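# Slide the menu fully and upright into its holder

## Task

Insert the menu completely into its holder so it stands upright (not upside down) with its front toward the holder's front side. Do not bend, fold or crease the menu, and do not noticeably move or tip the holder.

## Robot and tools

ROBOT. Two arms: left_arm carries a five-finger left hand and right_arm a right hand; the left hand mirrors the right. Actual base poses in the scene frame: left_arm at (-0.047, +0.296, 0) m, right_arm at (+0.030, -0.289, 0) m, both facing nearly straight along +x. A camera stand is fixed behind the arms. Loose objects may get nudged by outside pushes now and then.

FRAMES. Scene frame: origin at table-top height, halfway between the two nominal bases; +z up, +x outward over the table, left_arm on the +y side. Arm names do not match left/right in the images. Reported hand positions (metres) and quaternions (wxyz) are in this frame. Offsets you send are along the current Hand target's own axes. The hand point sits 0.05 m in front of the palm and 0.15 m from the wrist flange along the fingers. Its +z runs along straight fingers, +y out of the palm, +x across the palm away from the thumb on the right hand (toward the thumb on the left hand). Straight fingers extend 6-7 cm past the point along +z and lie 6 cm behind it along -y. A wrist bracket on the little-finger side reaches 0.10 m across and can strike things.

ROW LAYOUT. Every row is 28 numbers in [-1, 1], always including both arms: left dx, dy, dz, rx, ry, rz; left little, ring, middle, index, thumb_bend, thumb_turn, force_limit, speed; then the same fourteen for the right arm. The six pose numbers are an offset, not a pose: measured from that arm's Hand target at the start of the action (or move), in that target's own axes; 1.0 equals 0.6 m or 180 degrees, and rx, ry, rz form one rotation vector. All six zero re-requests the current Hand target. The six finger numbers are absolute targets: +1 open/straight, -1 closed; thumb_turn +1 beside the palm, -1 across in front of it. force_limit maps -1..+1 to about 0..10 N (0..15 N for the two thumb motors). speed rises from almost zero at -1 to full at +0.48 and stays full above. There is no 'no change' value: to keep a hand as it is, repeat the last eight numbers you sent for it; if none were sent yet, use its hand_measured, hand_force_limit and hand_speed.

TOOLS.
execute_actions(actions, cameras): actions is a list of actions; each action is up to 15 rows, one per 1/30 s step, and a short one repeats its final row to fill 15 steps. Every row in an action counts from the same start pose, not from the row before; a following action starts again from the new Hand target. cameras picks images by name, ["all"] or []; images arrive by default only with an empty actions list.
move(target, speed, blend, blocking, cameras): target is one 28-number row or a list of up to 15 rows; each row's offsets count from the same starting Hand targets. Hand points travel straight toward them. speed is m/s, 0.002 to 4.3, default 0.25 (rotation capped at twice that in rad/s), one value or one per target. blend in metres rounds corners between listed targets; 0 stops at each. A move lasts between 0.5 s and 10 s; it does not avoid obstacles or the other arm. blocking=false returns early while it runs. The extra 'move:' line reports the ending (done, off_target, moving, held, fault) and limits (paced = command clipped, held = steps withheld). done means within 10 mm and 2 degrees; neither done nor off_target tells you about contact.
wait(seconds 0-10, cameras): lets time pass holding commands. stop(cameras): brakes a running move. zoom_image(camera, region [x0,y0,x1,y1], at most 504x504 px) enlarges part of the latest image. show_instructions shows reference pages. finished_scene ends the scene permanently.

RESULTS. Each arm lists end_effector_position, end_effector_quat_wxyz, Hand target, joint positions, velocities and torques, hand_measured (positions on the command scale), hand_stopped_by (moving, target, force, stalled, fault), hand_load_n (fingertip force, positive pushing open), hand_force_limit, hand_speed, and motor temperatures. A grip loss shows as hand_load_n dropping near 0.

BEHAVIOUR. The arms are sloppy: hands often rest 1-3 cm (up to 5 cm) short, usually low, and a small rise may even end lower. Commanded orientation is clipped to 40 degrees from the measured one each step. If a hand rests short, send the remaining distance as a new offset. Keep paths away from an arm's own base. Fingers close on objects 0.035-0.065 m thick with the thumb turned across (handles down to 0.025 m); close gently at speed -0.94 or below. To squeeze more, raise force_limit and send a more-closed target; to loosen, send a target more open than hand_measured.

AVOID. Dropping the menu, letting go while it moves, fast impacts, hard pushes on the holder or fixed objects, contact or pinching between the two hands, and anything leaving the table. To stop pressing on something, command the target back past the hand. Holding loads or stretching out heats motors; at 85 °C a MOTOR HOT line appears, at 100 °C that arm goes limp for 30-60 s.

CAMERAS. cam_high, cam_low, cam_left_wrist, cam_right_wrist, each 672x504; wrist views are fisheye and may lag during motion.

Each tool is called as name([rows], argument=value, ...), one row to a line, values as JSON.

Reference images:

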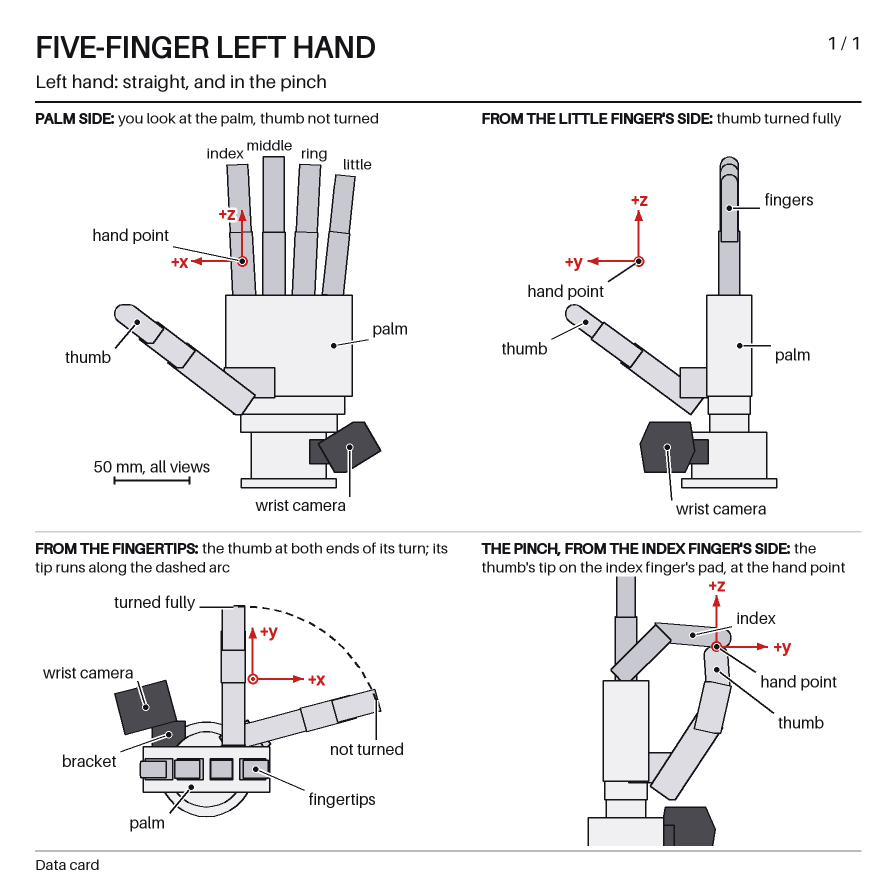

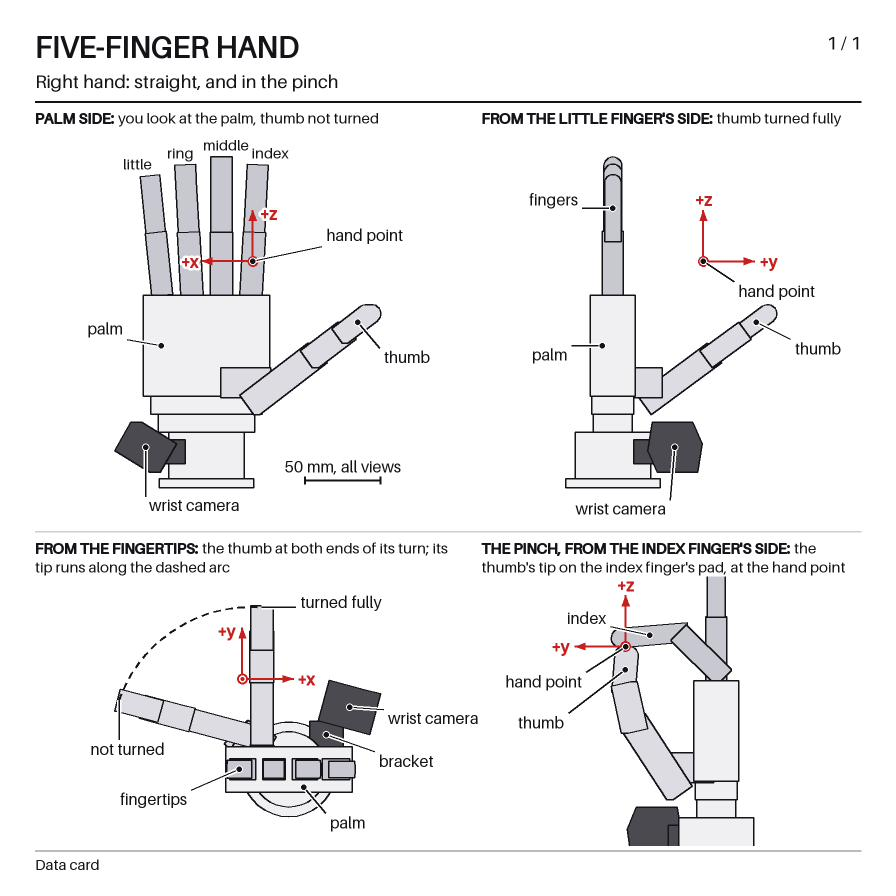

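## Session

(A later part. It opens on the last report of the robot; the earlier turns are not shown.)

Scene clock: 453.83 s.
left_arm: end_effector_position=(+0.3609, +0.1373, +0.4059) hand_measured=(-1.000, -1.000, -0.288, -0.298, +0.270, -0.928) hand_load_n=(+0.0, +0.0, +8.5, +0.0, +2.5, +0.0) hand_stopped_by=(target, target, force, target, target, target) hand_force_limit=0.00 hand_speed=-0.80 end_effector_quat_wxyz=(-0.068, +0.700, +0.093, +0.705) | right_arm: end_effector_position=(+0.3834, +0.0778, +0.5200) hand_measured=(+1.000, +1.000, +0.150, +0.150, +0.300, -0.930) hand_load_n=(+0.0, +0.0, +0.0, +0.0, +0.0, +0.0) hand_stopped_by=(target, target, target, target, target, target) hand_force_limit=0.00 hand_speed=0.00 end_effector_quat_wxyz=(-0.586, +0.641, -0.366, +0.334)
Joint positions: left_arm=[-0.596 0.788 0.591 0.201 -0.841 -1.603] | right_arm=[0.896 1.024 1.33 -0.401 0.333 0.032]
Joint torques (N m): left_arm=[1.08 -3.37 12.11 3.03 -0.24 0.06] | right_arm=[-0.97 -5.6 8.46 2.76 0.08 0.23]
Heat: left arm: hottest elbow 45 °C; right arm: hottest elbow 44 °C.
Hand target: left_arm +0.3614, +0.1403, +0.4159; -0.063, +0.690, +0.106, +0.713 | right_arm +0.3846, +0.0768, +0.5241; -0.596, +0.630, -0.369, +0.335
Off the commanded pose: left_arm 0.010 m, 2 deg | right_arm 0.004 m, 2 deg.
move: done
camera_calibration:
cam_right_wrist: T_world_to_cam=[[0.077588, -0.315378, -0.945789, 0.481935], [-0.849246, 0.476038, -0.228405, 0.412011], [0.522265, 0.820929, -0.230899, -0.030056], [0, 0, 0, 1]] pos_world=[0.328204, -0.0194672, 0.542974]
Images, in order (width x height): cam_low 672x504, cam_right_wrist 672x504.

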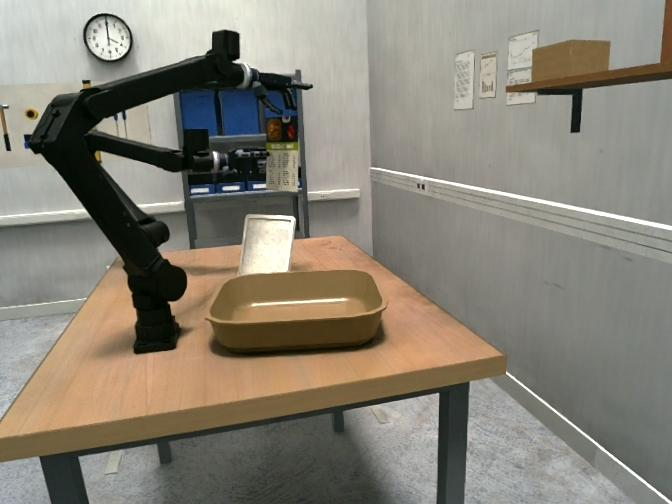

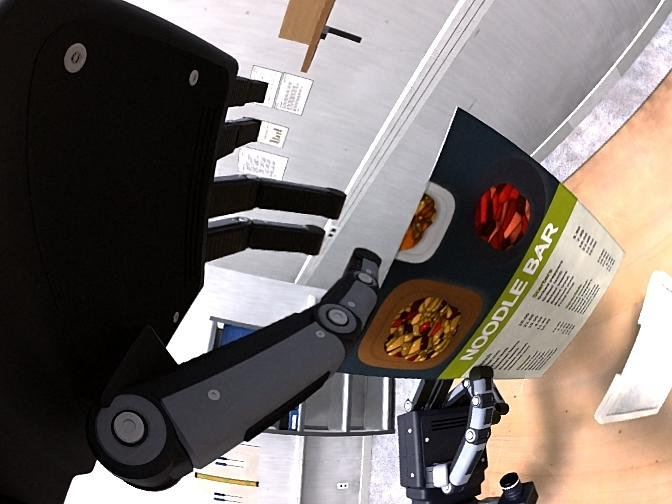

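move(target=[0,0,0,0,0,0,-1,-1,-0.29,-0.298,0.268,-0.928,0,-0.8,0,0.037,-0.003,0,0,0,1,1,0.3,0.3,0.3,-0.93,0,0], cameras=["cam_right_wrist", "cam_low"], speed=0.1)

zoom_image(camera="cam_low", region=[230, 60, 330, 160])

zoom_image(camera="cam_right_wrist", region=[270, 100, 500, 400])

Scene clock: 470.83 s.
left_arm: end_effector_position=(+0.3609, +0.1373, +0.4059) hand_measured=(-1.000, -1.000, -0.288, -0.298, +0.270, -0.928) hand_load_n=(+0.0, +0.5, +8.5, +0.0, +2.0, -0.5) hand_stopped_by=(target, target, force, target, target, target) hand_force_limit=0.00 hand_speed=-0.80 end_effector_quat_wxyz=(-0.068, +0.700, +0.093, +0.705) | right_arm: end_effector_position=(+0.3816, +0.0758, +0.4979) hand_measured=(+1.000, +1.000, +0.300, +0.300, +0.300, -0.930) hand_load_n=(+0.0, +0.0, +0.0, +0.0, +0.0, +0.0) hand_stopped_by=(target, target, target, target, target, target) hand_force_limit=0.00 hand_speed=0.00 end_effector_quat_wxyz=(-0.586, +0.641, -0.366, +0.334)
Joint positions: left_arm=[-0.596 0.788 0.591 0.201 -0.841 -1.603] | right_arm=[0.896 1.001 1.256 -0.35 0.333 0.032]
Joint torques (N m): left_arm=[1.03 -3.31 12.12 3.03 -0.24 0.06] | right_arm=[-0.56 -5.54 8.58 2.71 0.19 0.24]
Motor temperatures (°C): left_arm=[30 26 45 26 23 26] | right_arm=[30 29 40 26 23 25]
Heat: left arm: hottest elbow 45 °C; right arm: hottest elbow 40 °C.
Hand target: left_arm +0.3614, +0.1403, +0.4159; -0.063, +0.690, +0.106, +0.713 | right_arm +0.3816, +0.0755, +0.5020; -0.595, +0.630, -0.369, +0.335
Off the commanded pose: left_arm 0.010 m, 2 deg | right_arm 0.004 m, 2 deg.
move: done
camera_calibration:
cam_right_wrist: T_world_to_cam=[[0.0772653, -0.31576, -0.945688, 0.46068], [-0.849286, 0.476005, -0.228324, 0.406379], [0.522248, 0.820801, -0.231392, -0.0322943], [0, 0, 0, 1]] pos_world=[0.326404, -0.0214674, 0.520973]
Images, in order (width x height): cam_low 672x504, cam_right_wrist 672x504.

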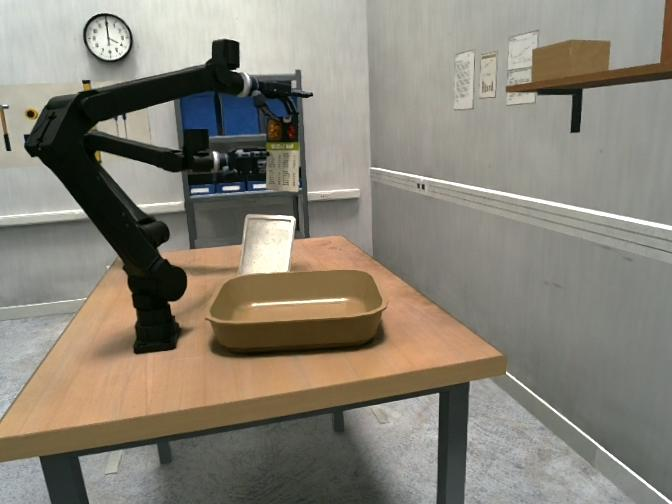

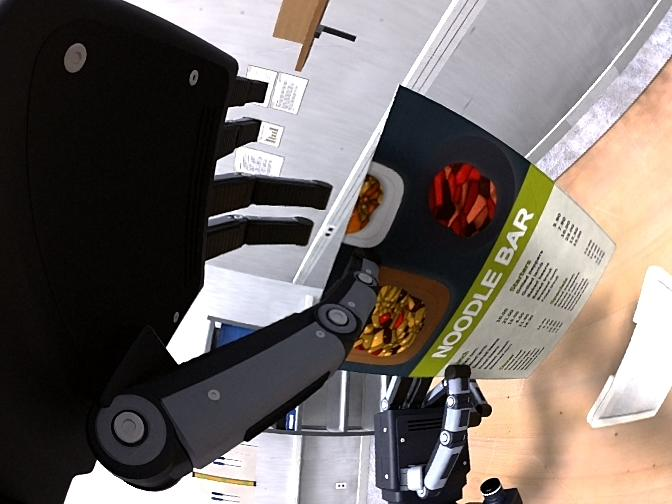

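Scaled by 5.040 from the camera's 672x504 image, which has a finer 960x720 frame.

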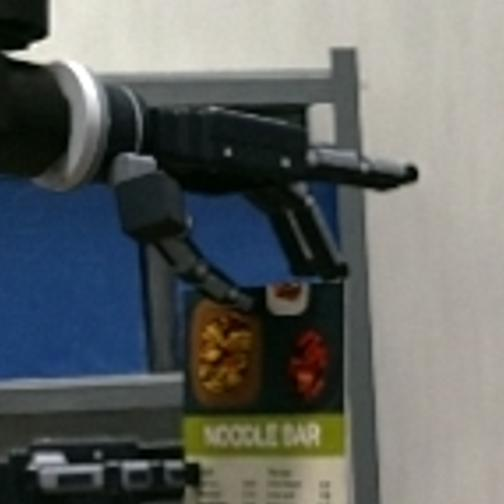

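Scaled by 1.680 from the camera's 672x504 image, which has a finer 960x720 frame.

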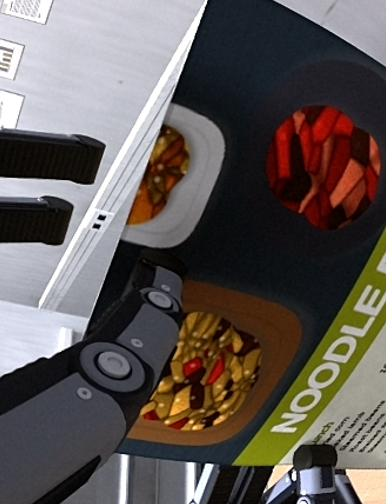

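move([
  [0,0,0,0,0,0,-1,-1,-0.29,-0.298,0.268,-0.928,0,-0.8,-0.004,0.022,0,0,0,0,1,1,0.3,0.3,0.3,-0.93,0,-0.9],
  [0,0,0,0,0,0,-1,-1,-0.29,-0.298,0.268,-0.928,0,-0.8,-0.004,0.022,0,0,0,0,1,1,-0.45,-0.45,0.3,-0.93,0,-0.9],
], cameras=["cam_right_wrist", "cam_low", "cam_left_wrist"], speed=0.08)

Scene clock: 484.23 s.
left_arm: end_effector_position=(+0.3609, +0.1373, +0.4059) hand_measured=(-1.000, -1.000, -0.288, -0.298, +0.270, -0.928) hand_load_n=(+0.0, +0.0, +8.5, +0.0, +2.5, -0.5) hand_stopped_by=(target, target, force, target, target, target) hand_force_limit=0.00 hand_speed=-0.80 end_effector_quat_wxyz=(-0.068, +0.700, +0.093, +0.705) | right_arm: end_effector_position=(+0.3811, +0.0761, +0.4848) hand_measured=(+1.000, +1.000, -0.302, -0.368, +0.302, -0.930) hand_load_n=(+0.0, +0.0, +4.5, +5.0, +6.5, +0.0) hand_stopped_by=(target, target, force, force, target, target) hand_force_limit=0.00 hand_speed=-0.90 end_effector_quat_wxyz=(-0.585, +0.641, -0.367, +0.335)
Joint positions: left_arm=[-0.596 0.788 0.591 0.201 -0.841 -1.603] | right_arm=[0.901 0.994 1.217 -0.32 0.342 0.033]
Joint torques (N m): left_arm=[1.38 -3.37 12.11 3.02 -0.21 0.06] | right_arm=[-0.03 -5.36 8.54 2.7 0.19 0.23]
Heat: left arm: hottest elbow 45 °C; right arm: hottest elbow 38 °C.
Hand target: left_arm +0.3614, +0.1403, +0.4159; -0.063, +0.690, +0.106, +0.713 | right_arm +0.3796, +0.0773, +0.4889; -0.596, +0.630, -0.369, +0.336
Off the commanded pose: left_arm 0.010 m, 2 deg | right_arm 0.005 m, 2 deg.
move: done
camera_calibration:
cam_left_wrist: T_world_to_cam=[[-0.230509, 0.959675, 0.160904, -0.114653], [-0.463347, -0.253658, 0.849098, -0.145252], [0.855672, 0.12117, 0.503133, -0.41314], [0, 0, 0, 1]] pos_world=[0.259781, 0.123245, 0.349646]
cam_right_wrist: T_world_to_cam=[[0.0750887, -0.316154, -0.945731, 0.449367], [-0.847193, 0.480003, -0.227728, 0.401473], [0.525952, 0.818317, -0.231801, -0.0363853], [0, 0, 0, 1]] pos_world=[0.32552, -0.0208642, 0.507973]
Images, in order (width x height): cam_low 672x504, cam_left_wrist 672x504, cam_right_wrist 672x504.

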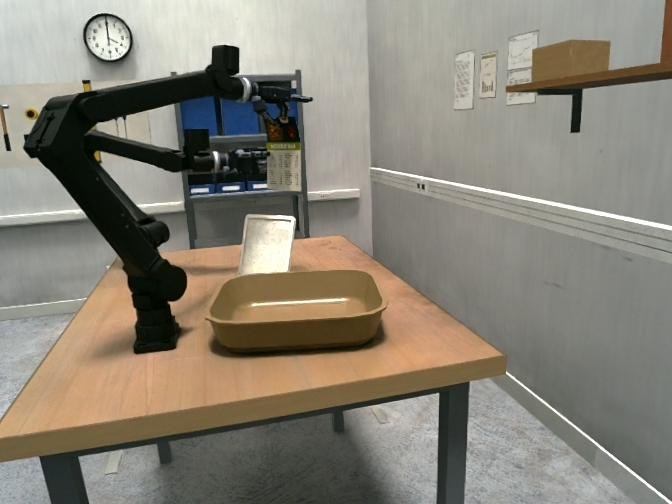

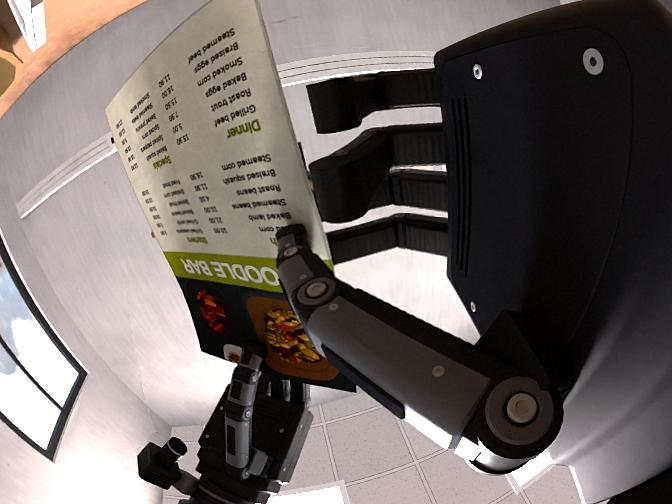

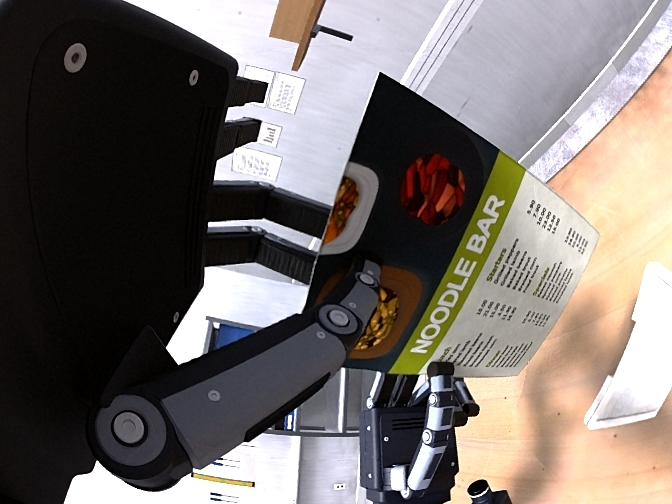

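move([
  [0,0,0,0,0,0,-1,-1,0.1,0.1,0.6,-0.928,0,-0.6,0,0,0,0,0,0,1,1,-0.45,-0.45,0.3,-0.93,0,-0.9],
  [0,-0.25,0,0,0,0,-1,-1,0.1,0.1,0.6,-0.928,0,-0.6,0,0,0,0,0,0,1,1,-0.45,-0.45,0.3,-0.93,0,-0.9],
], cameras=["all"], speed=0.12)

Scene clock: 495.33 s.
left_arm: end_effector_position=(+0.3282, +0.2875, +0.4062) hand_measured=(-1.000, -1.000, +0.100, +0.100, +0.600, -0.928) hand_load_n=(+0.0, +0.0, +0.0, +0.0, +0.0, +0.0) hand_stopped_by=(target, target, target, target, target, target) hand_force_limit=0.00 hand_speed=-0.60 end_effector_quat_wxyz=(-0.073, +0.688, +0.104, +0.714) | right_arm: end_effector_position=(+0.3811, +0.0761, +0.4848) hand_measured=(+1.000, +1.000, -0.302, -0.368, +0.302, -0.930) hand_load_n=(+0.0, +0.0, +4.5, +4.5, +6.5, +0.0) hand_stopped_by=(target, target, force, force, target, target) hand_force_limit=0.00 hand_speed=-0.90 end_effector_quat_wxyz=(-0.585, +0.641, -0.367, +0.335)
Joint positions: left_arm=[0.02 0.482 0.477 0.037 -0.249 -1.611] | right_arm=[0.901 0.994 1.217 -0.32 0.342 0.033]
Joint torques (N m): left_arm=[0.85 -1.26 12.08 1.33 0.13 -0.11] | right_arm=[-0.09 -5.25 8.51 2.76 0.19 0.22]
Heat: left arm: hottest elbow 44 °C; right arm: hottest elbow 37 °C.
Hand target: left_arm +0.3259, +0.2857, +0.4063; -0.063, +0.690, +0.106, +0.713 | right_arm +0.3796, +0.0773, +0.4889; -0.596, +0.630, -0.369, +0.336
Off the commanded pose: left_arm 0.003 m, 1 deg | right_arm 0.005 m, 2 deg.
move: done
camera_calibration:
cam_left_wrist: T_world_to_cam=[[-0.257648, 0.954777, 0.148389, -0.250928], [-0.4829, -0.260257, 0.836106, -0.108914], [0.836914, 0.143764, 0.528116, -0.414038], [0, 0, 0, 1]] pos_world=[0.229269, 0.270758, 0.346959]
cam_right_wrist: T_world_to_cam=[[0.0750887, -0.316154, -0.945731, 0.449367], [-0.847193, 0.480003, -0.227728, 0.401473], [0.525952, 0.818317, -0.231801, -0.0363853], [0, 0, 0, 1]] pos_world=[0.32552, -0.0208642, 0.507973]

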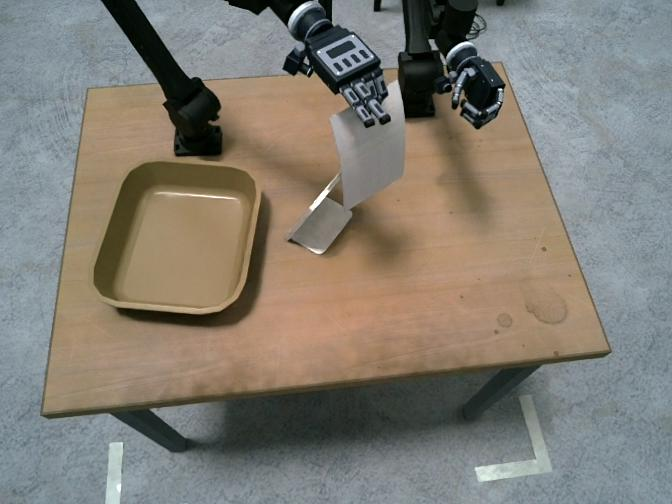

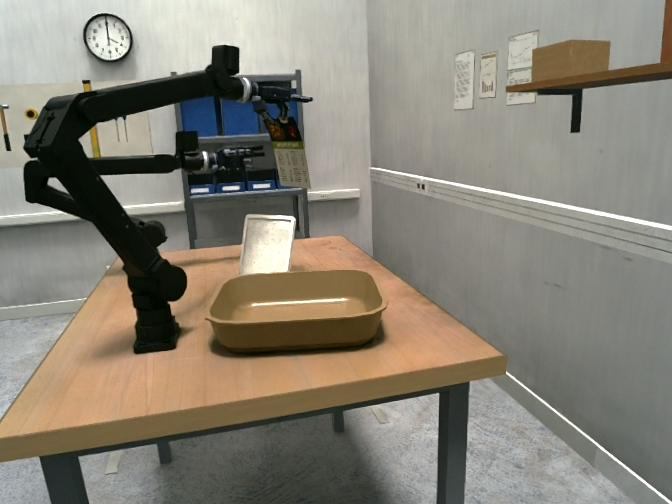

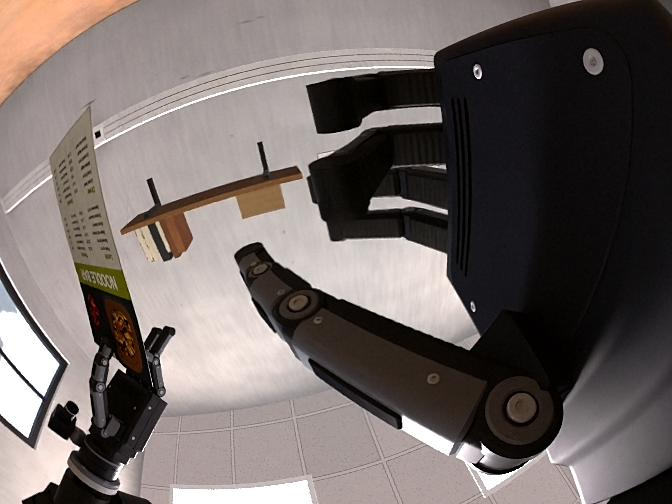

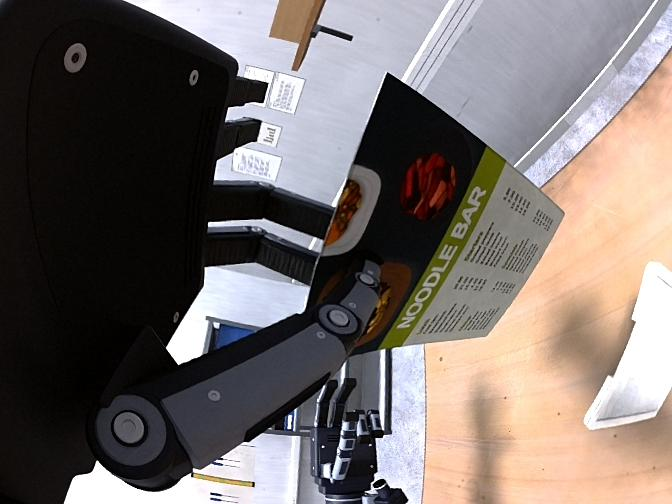

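zoom_image(camera="cam_high", region=[280, 60, 440, 260])

zoom_image(camera="cam_low", region=[230, 70, 330, 200])

zoom_image(camera="cam_right_wrist", region=[290, 60, 580, 380])

Scaled by 2.520 from the camera's 672x504 image, which has a finer 960x720 frame.

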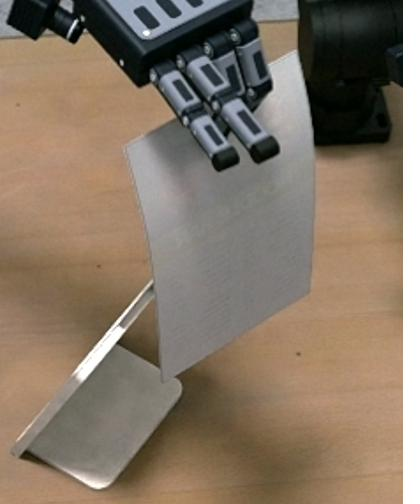

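Scaled by 3.877 from the camera's 672x504 image, which has a finer 960x720 frame.

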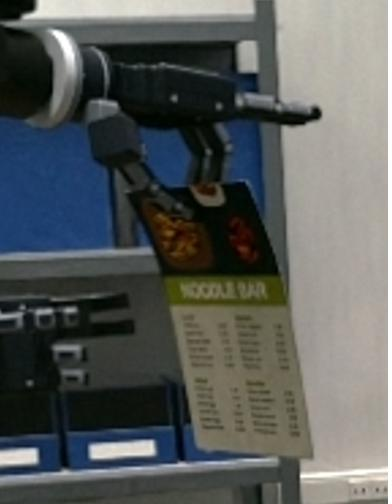

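Scaled by 1.575 from the camera's 672x504 image, which has a finer 960x720 frame.

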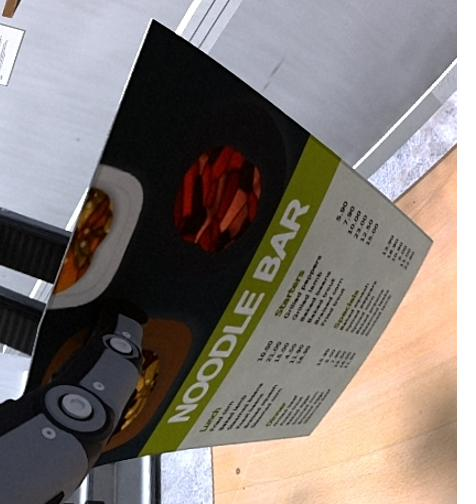

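move(target=[-0.205,0.1155,-0.1035,-0.0142,0.0012,0.52,-1,-1,-0.8,-0.8,1,-0.928,0,0,0.0077,0.0395,0.007,-0.2832,-0.0894,-0.0563,1,1,-0.45,-0.45,0.3,-0.93,0,-0.9], cameras=["all"], speed=0.15)

Scene clock: 589.00 s.
left_arm: end_effector_position=(+0.2851, +0.1985, +0.2848) hand_measured=(-1.000, -1.000, -0.800, -0.800, +1.000, -0.928) hand_load_n=(+0.0, +0.0, +0.0, +0.0, +0.0, +0.0) hand_stopped_by=(target, target, target, target, target, target) hand_force_limit=0.00 hand_speed=0.00 end_effector_quat_wxyz=(+0.545, -0.553, +0.447, -0.445) | right_arm: end_effector_position=(+0.3778, +0.0736, +0.4488) hand_measured=(+1.000, +1.000, -0.302, -0.368, +0.302, -0.930) hand_load_n=(+0.0, +0.0, +4.5, +4.5, +6.0, +0.0) hand_stopped_by=(target, target, force, force, target, target) hand_force_limit=0.00 hand_speed=-0.90 end_effector_quat_wxyz=(-0.267, +0.894, -0.347, +0.100)
Joint positions: left_arm=[-0.645 0.482 0.435 0.03 -0.868 -0.018] | right_arm=[0.76 1.548 2.086 -1.535 -0.06 -0.079]
Joint torques (N m): left_arm=[0.38 0.62 11.6 2.92 -0.23 0.28] | right_arm=[-1.44 -10.11 12.53 0.72 -0.22 -0.11]
Heat: left arm: hottest elbow 41 °C; right arm: hottest elbow 36 °C.
Hand target: left_arm +0.2869, +0.1969, +0.2863; +0.550, -0.549, +0.445, -0.445 | right_arm +0.3840, +0.0749, +0.4649; -0.281, +0.892, -0.338, +0.106
Off the commanded pose: left_arm 0.003 m, 1 deg | right_arm 0.017 m, 2 deg.
move: off_target (right_arm)
camera_calibration:
cam_left_wrist: T_world_to_cam=[[0.0421159, -0.185894, 0.981667, -0.255499], [-0.323915, -0.93201, -0.162594, 0.321103], [0.945148, -0.311129, -0.0994662, -0.0628554], [0, 0, 0, 1]] pos_world=[0.174178, 0.232219, 0.296772]
cam_right_wrist: T_world_to_cam=[[-0.312719, -0.799367, -0.513049, 0.402655], [-0.945552, 0.210685, 0.24808, 0.235092], [-0.0902156, 0.562693, -0.821728, 0.475425], [0, 0, 0, 1]] pos_world=[0.3911, 0.00482046, 0.53893]

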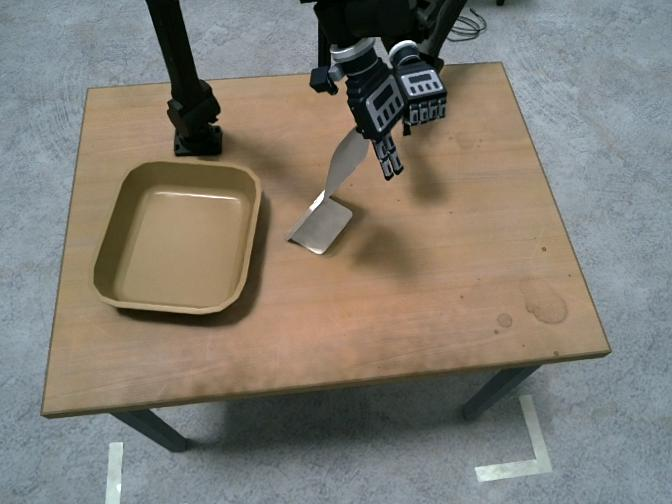

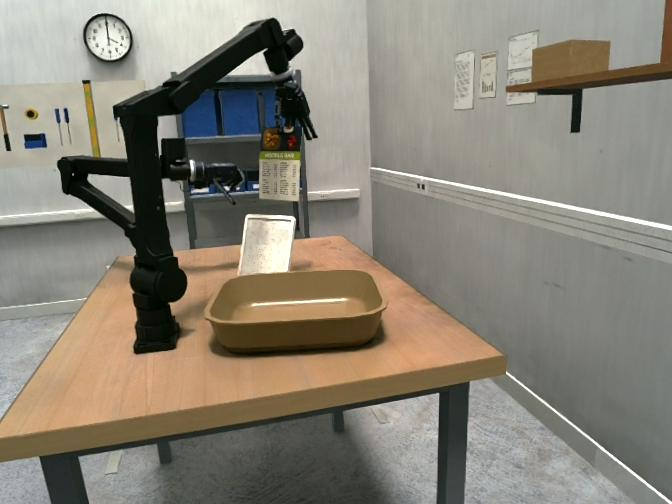

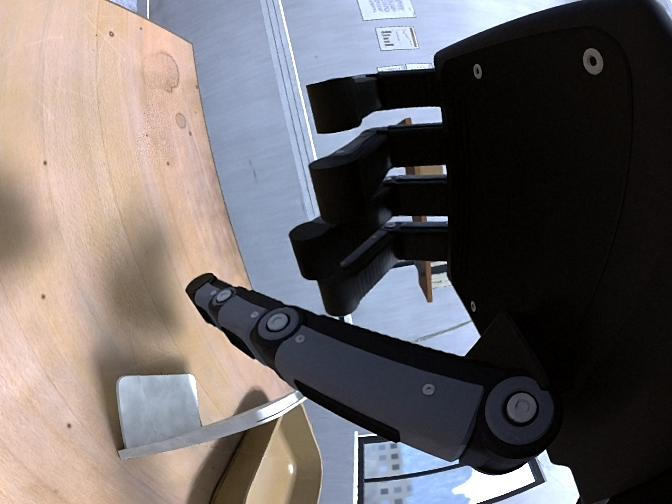

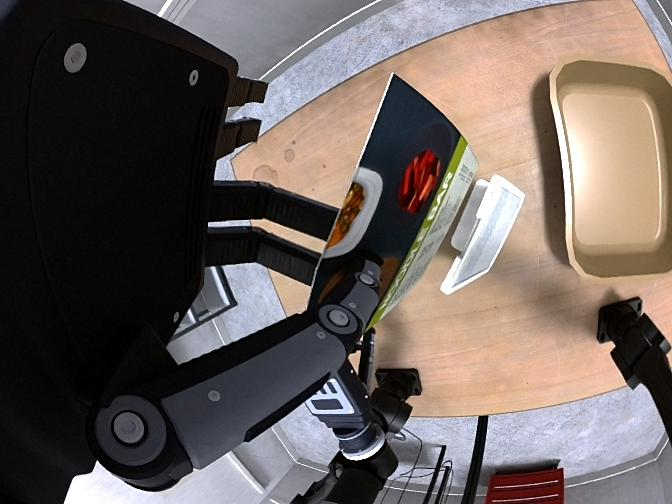

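zoom_image(camera="cam_right_wrist", region=[340, 60, 540, 340])

zoom_image(camera="cam_high", region=[270, 110, 410, 265])

zoom_image(camera="cam_low", region=[220, 90, 330, 230])

zoom_image(camera="cam_left_wrist", region=[100, 360, 320, 470])

Scaled by 1.800 from the camera's 672x504 image, which has a finer 960x720 frame.

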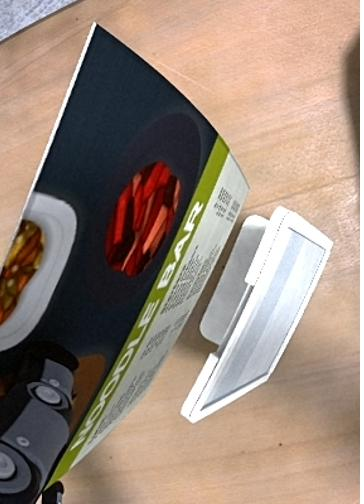

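Scaled by 3.252 from the camera's 672x504 image, which has a finer 960x720 frame.

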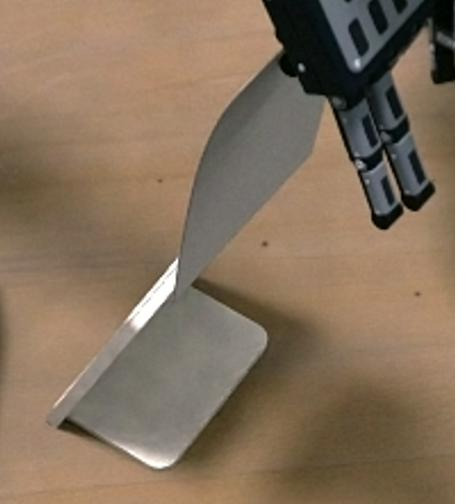

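Scaled by 3.600 from the camera's 672x504 image, which has a finer 960x720 frame.

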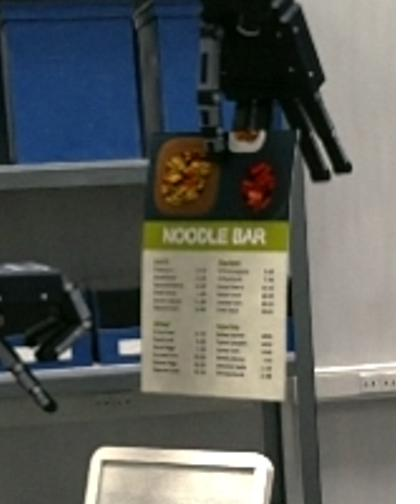

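Scaled by 2.291 from the camera's 672x504 image, which has a finer 960x720 frame.

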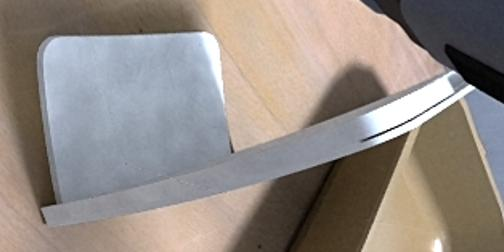

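move(target=[0.0635,0.0485,0.002,-0.1664,0.038,0.0102,1,1,1,1,-1,-0.928,0,0.2,0,0.0203,-0.0143,0,0,0,1,1,-0.45,-0.45,0.3,-0.93,0,-0.9], cameras=["all"], speed=0.12)

zoom_image(camera="cam_left_wrist", region=[200, 240, 420, 440])

zoom_image(camera="cam_right_wrist", region=[380, 130, 540, 300])

Scene clock: 690.87 s.
left_arm: end_effector_position=(+0.2871, +0.1619, +0.2357) hand_measured=(+1.000, +1.000, +1.000, +1.000, -0.970, -0.928) hand_load_n=(+0.0, +0.0, +0.0, +0.0, +20.0, +1.5) hand_stopped_by=(target, target, target, target, force, target) hand_force_limit=0.00 hand_speed=0.20 end_effector_quat_wxyz=(-0.367, +0.634, -0.596, +0.328) | right_arm: end_effector_position=(+0.3745, +0.0685, +0.4576) hand_measured=(+1.000, +1.000, -0.302, -0.368, +0.302, -0.930) hand_load_n=(+0.0, +0.0, +4.5, +4.5, +6.0, +0.0) hand_stopped_by=(target, target, force, force, target, target) hand_force_limit=0.00 hand_speed=-0.90 end_effector_quat_wxyz=(-0.275, +0.891, -0.346, +0.103)
Joint positions: left_arm=[-0.516 0.739 0.729 -0.625 -0.522 -0.328] | right_arm=[0.756 1.53 2.086 -1.535 -0.063 -0.082]
Joint torques (N m): left_arm=[1.61 -2.14 15.97 1.01 -0.08 0] | right_arm=[-1.49 -11.69 8.77 0.88 -0.2 -0.1]
Heat: left arm: hottest elbow 44 °C; right arm: hottest elbow 39 °C.
Hand target: left_arm +0.2960, +0.1599, +0.2572; -0.369, +0.638, -0.585, +0.338 | right_arm +0.3741, +0.0638, +0.4650; -0.281, +0.892, -0.338, +0.106
Off the commanded pose: left_arm 0.023 m, 2 deg | right_arm 0.009 m, 1 deg.
move: off_target (left_arm)
camera_calibration:
cam_left_wrist: T_world_to_cam=[[0.512646, -0.175356, 0.840503, -0.317724], [-0.458101, -0.883807, 0.0950173, 0.249727], [0.72618, -0.433745, -0.533411, 0.103935], [0, 0, 0, 1]] pos_world=[0.201804, 0.210077, 0.298759]
cam_right_wrist: T_world_to_cam=[[-0.305505, -0.792771, -0.527429, 0.405473], [-0.94885, 0.207111, 0.238302, 0.236787], [-0.0796827, 0.573254, -0.815494, 0.477745], [0, 0, 0, 1]] pos_world=[0.386617, -0.00146288, 0.54703]

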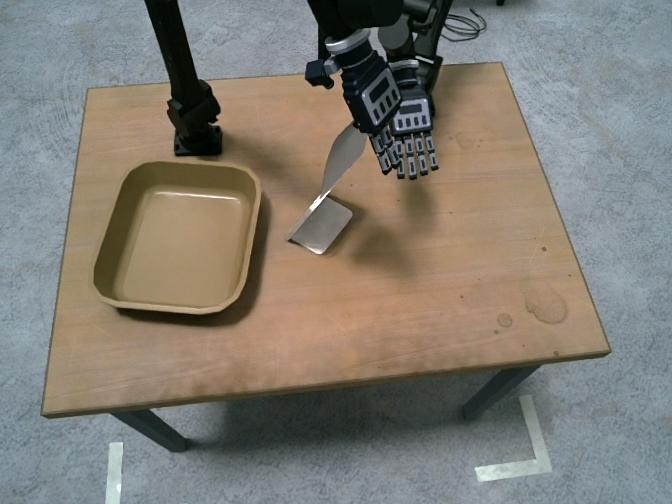

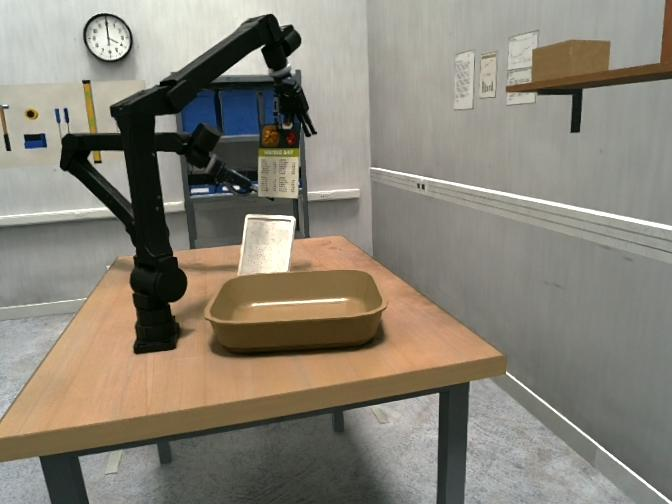

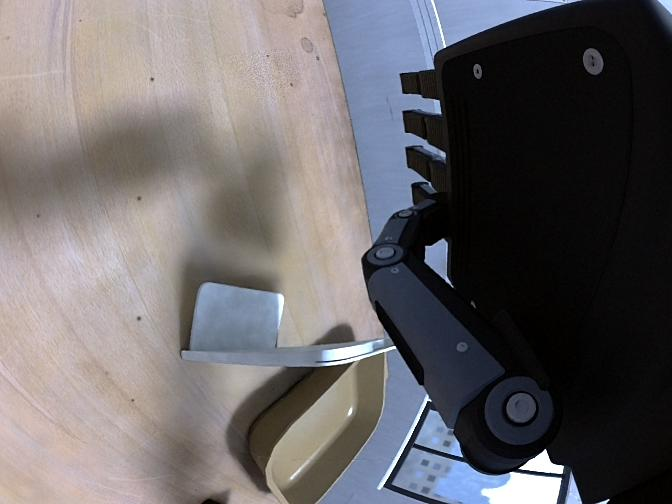

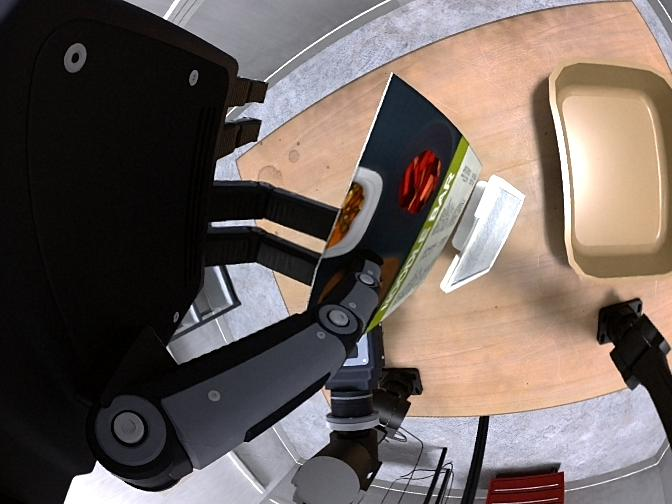

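Scaled by 2.291 from the camera's 672x504 image, which has a finer 960x720 frame.

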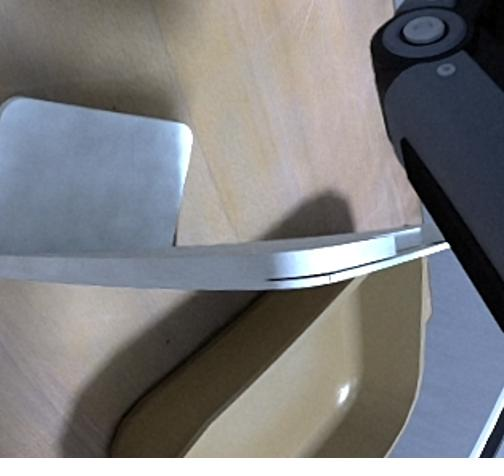

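Scaled by 2.965 from the camera's 672x504 image, which has a finer 960x720 frame.

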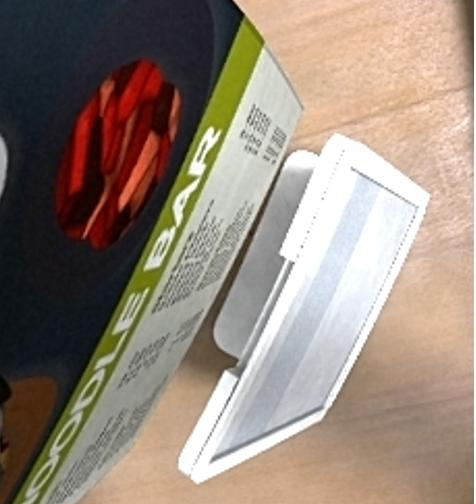

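move(target=[0,-0.065,-0.0375,0,0,0,1,1,1,1,-0.9,-0.928,0,0.2,0,0,0,0,0,0,1,1,-0.45,-0.45,0.3,-0.93,0,-0.9], cameras=["all"], speed=0.12)

zoom_image(camera="cam_high", region=[280, 110, 390, 250])

zoom_image(camera="cam_low", region=[230, 120, 330, 230])

zoom_image(camera="cam_left_wrist", region=[240, 220, 440, 420])

Scene clock: 715.93 s.
left_arm: end_effector_position=(+0.2892, +0.1604, +0.2861) hand_measured=(+1.000, +1.000, +1.000, +1.000, -0.900, -0.928) hand_load_n=(+0.0, +0.0, +0.0, +0.0, +0.0, +0.0) hand_stopped_by=(target, target, target, target, target, target) hand_force_limit=0.00 hand_speed=0.20 end_effector_quat_wxyz=(-0.367, +0.634, -0.594, +0.333) | right_arm: end_effector_position=(+0.3745, +0.0685, +0.4576) hand_measured=(+1.000, +1.000, -0.302, -0.368, +0.302, -0.930) hand_load_n=(+0.0, -0.5, +4.5, +4.5, +6.0, +0.0) hand_stopped_by=(target, target, force, force, target, target) hand_force_limit=0.00 hand_speed=-0.90 end_effector_quat_wxyz=(-0.275, +0.891, -0.346, +0.103)
Joint positions: left_arm=[-0.516 0.748 0.86 -0.737 -0.52 -0.328] | right_arm=[0.756 1.53 2.086 -1.535 -0.063 -0.082]
Joint torques (N m): left_arm=[1.61 -2.14 15.27 1.01 -0.09 -0.02] | right_arm=[-1.38 -11.63 8.75 0.96 -0.21 -0.11]
Heat: left arm: hottest elbow 44 °C; right arm: hottest elbow 38 °C.
Hand target: left_arm +0.2960, +0.1599, +0.3022; -0.369, +0.638, -0.585, +0.338 | right_arm +0.3741, +0.0638, +0.4650; -0.281, +0.892, -0.338, +0.106
Off the commanded pose: left_arm 0.017 m, 1 deg | right_arm 0.009 m, 1 deg.
move: off_target (left_arm)
camera_calibration:
cam_left_wrist: T_world_to_cam=[[0.50579, -0.171212, 0.845495, -0.361474], [-0.460023, -0.882652, 0.0964578, 0.24444], [0.729763, -0.437735, -0.525198, 0.125888], [0, 0, 0, 1]] pos_world=[0.20341, 0.208972, 0.348162]
cam_right_wrist: T_world_to_cam=[[-0.305505, -0.792771, -0.527429, 0.405473], [-0.94885, 0.207111, 0.238302, 0.236787], [-0.0796827, 0.573254, -0.815494, 0.477745], [0, 0, 0, 1]] pos_world=[0.386617, -0.00146288, 0.54703]

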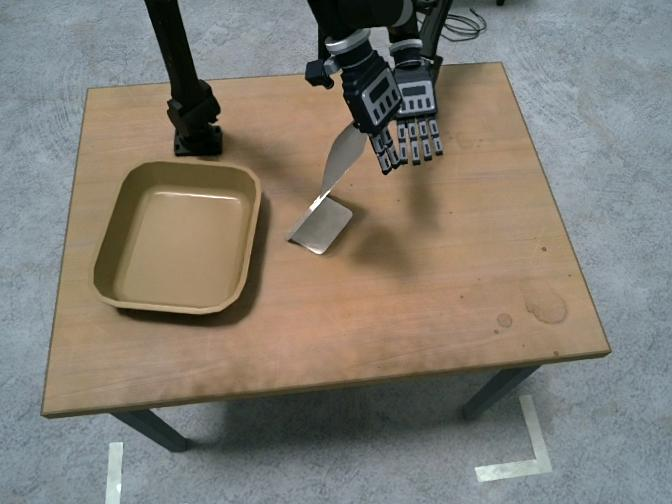

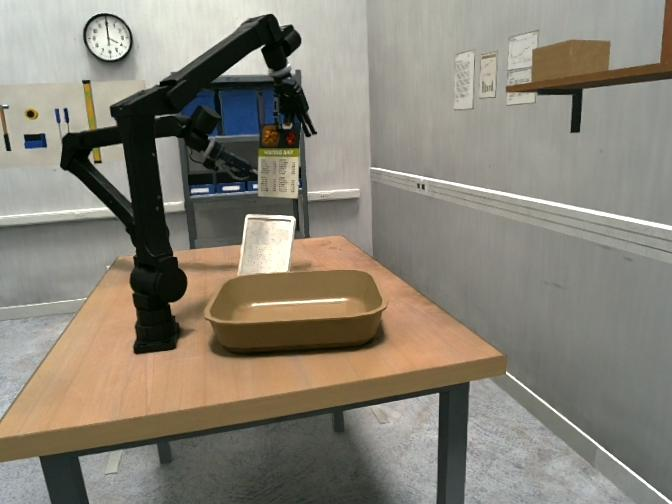

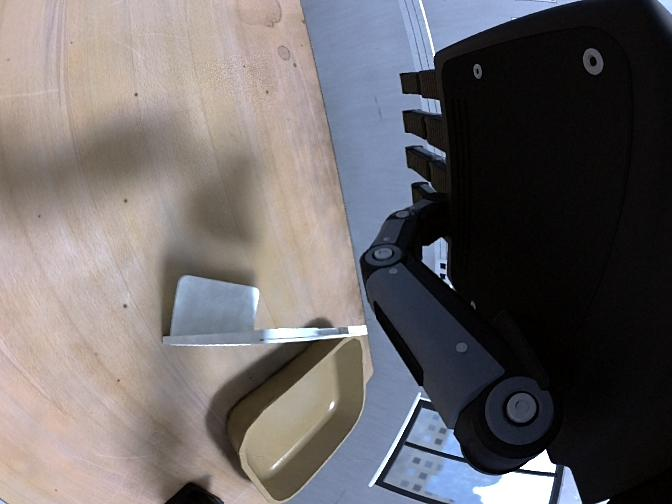

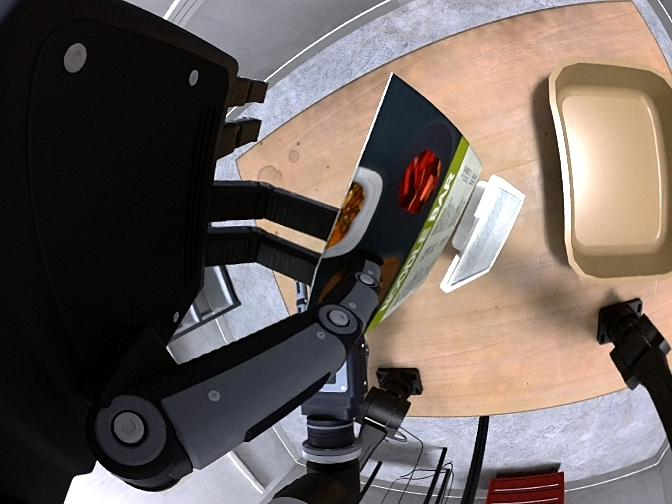

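Scaled by 3.600 from the camera's 672x504 image, which has a finer 960x720 frame.

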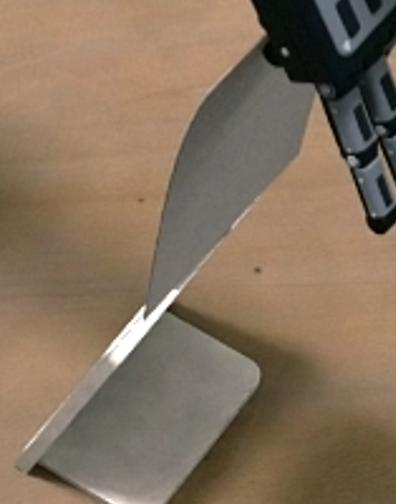

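Scaled by 4.582 from the camera's 672x504 image, which has a finer 960x720 frame.

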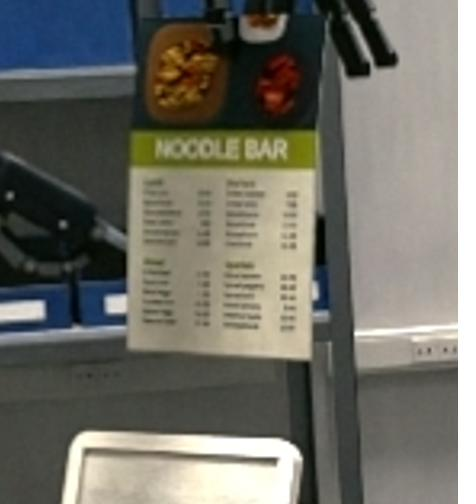

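Scaled by 2.520 from the camera's 672x504 image, which has a finer 960x720 frame.

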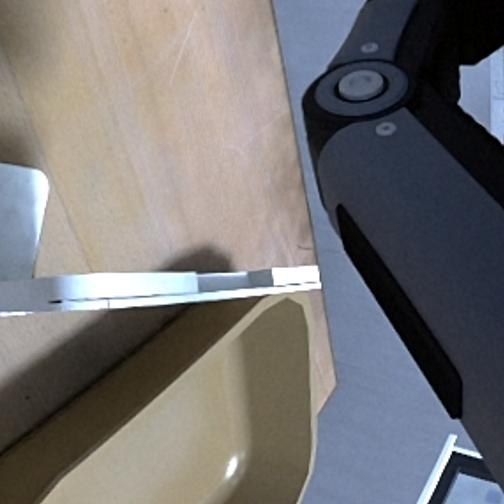

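zoom_image(camera="cam_left_wrist", region=[290, 270, 390, 350])

zoom_image(camera="cam_right_wrist", region=[360, 60, 540, 350])

Scaled by 5.040 from the camera's 672x504 image, which has a finer 960x720 frame.

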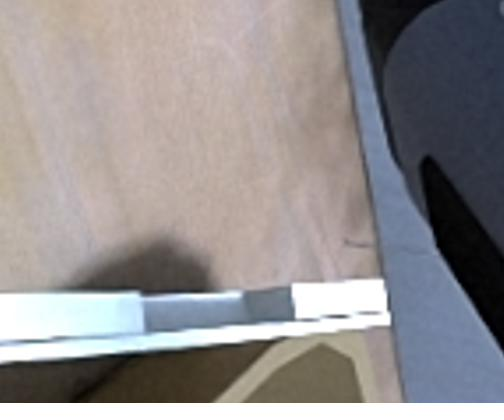

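Scaled by 1.738 from the camera's 672x504 image, which has a finer 960x720 frame.

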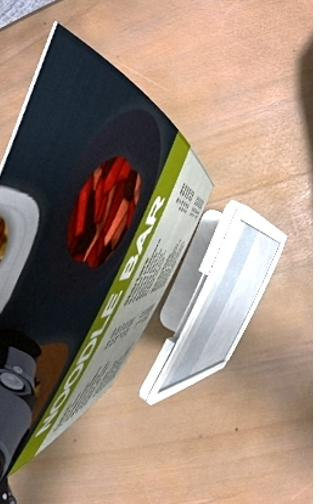

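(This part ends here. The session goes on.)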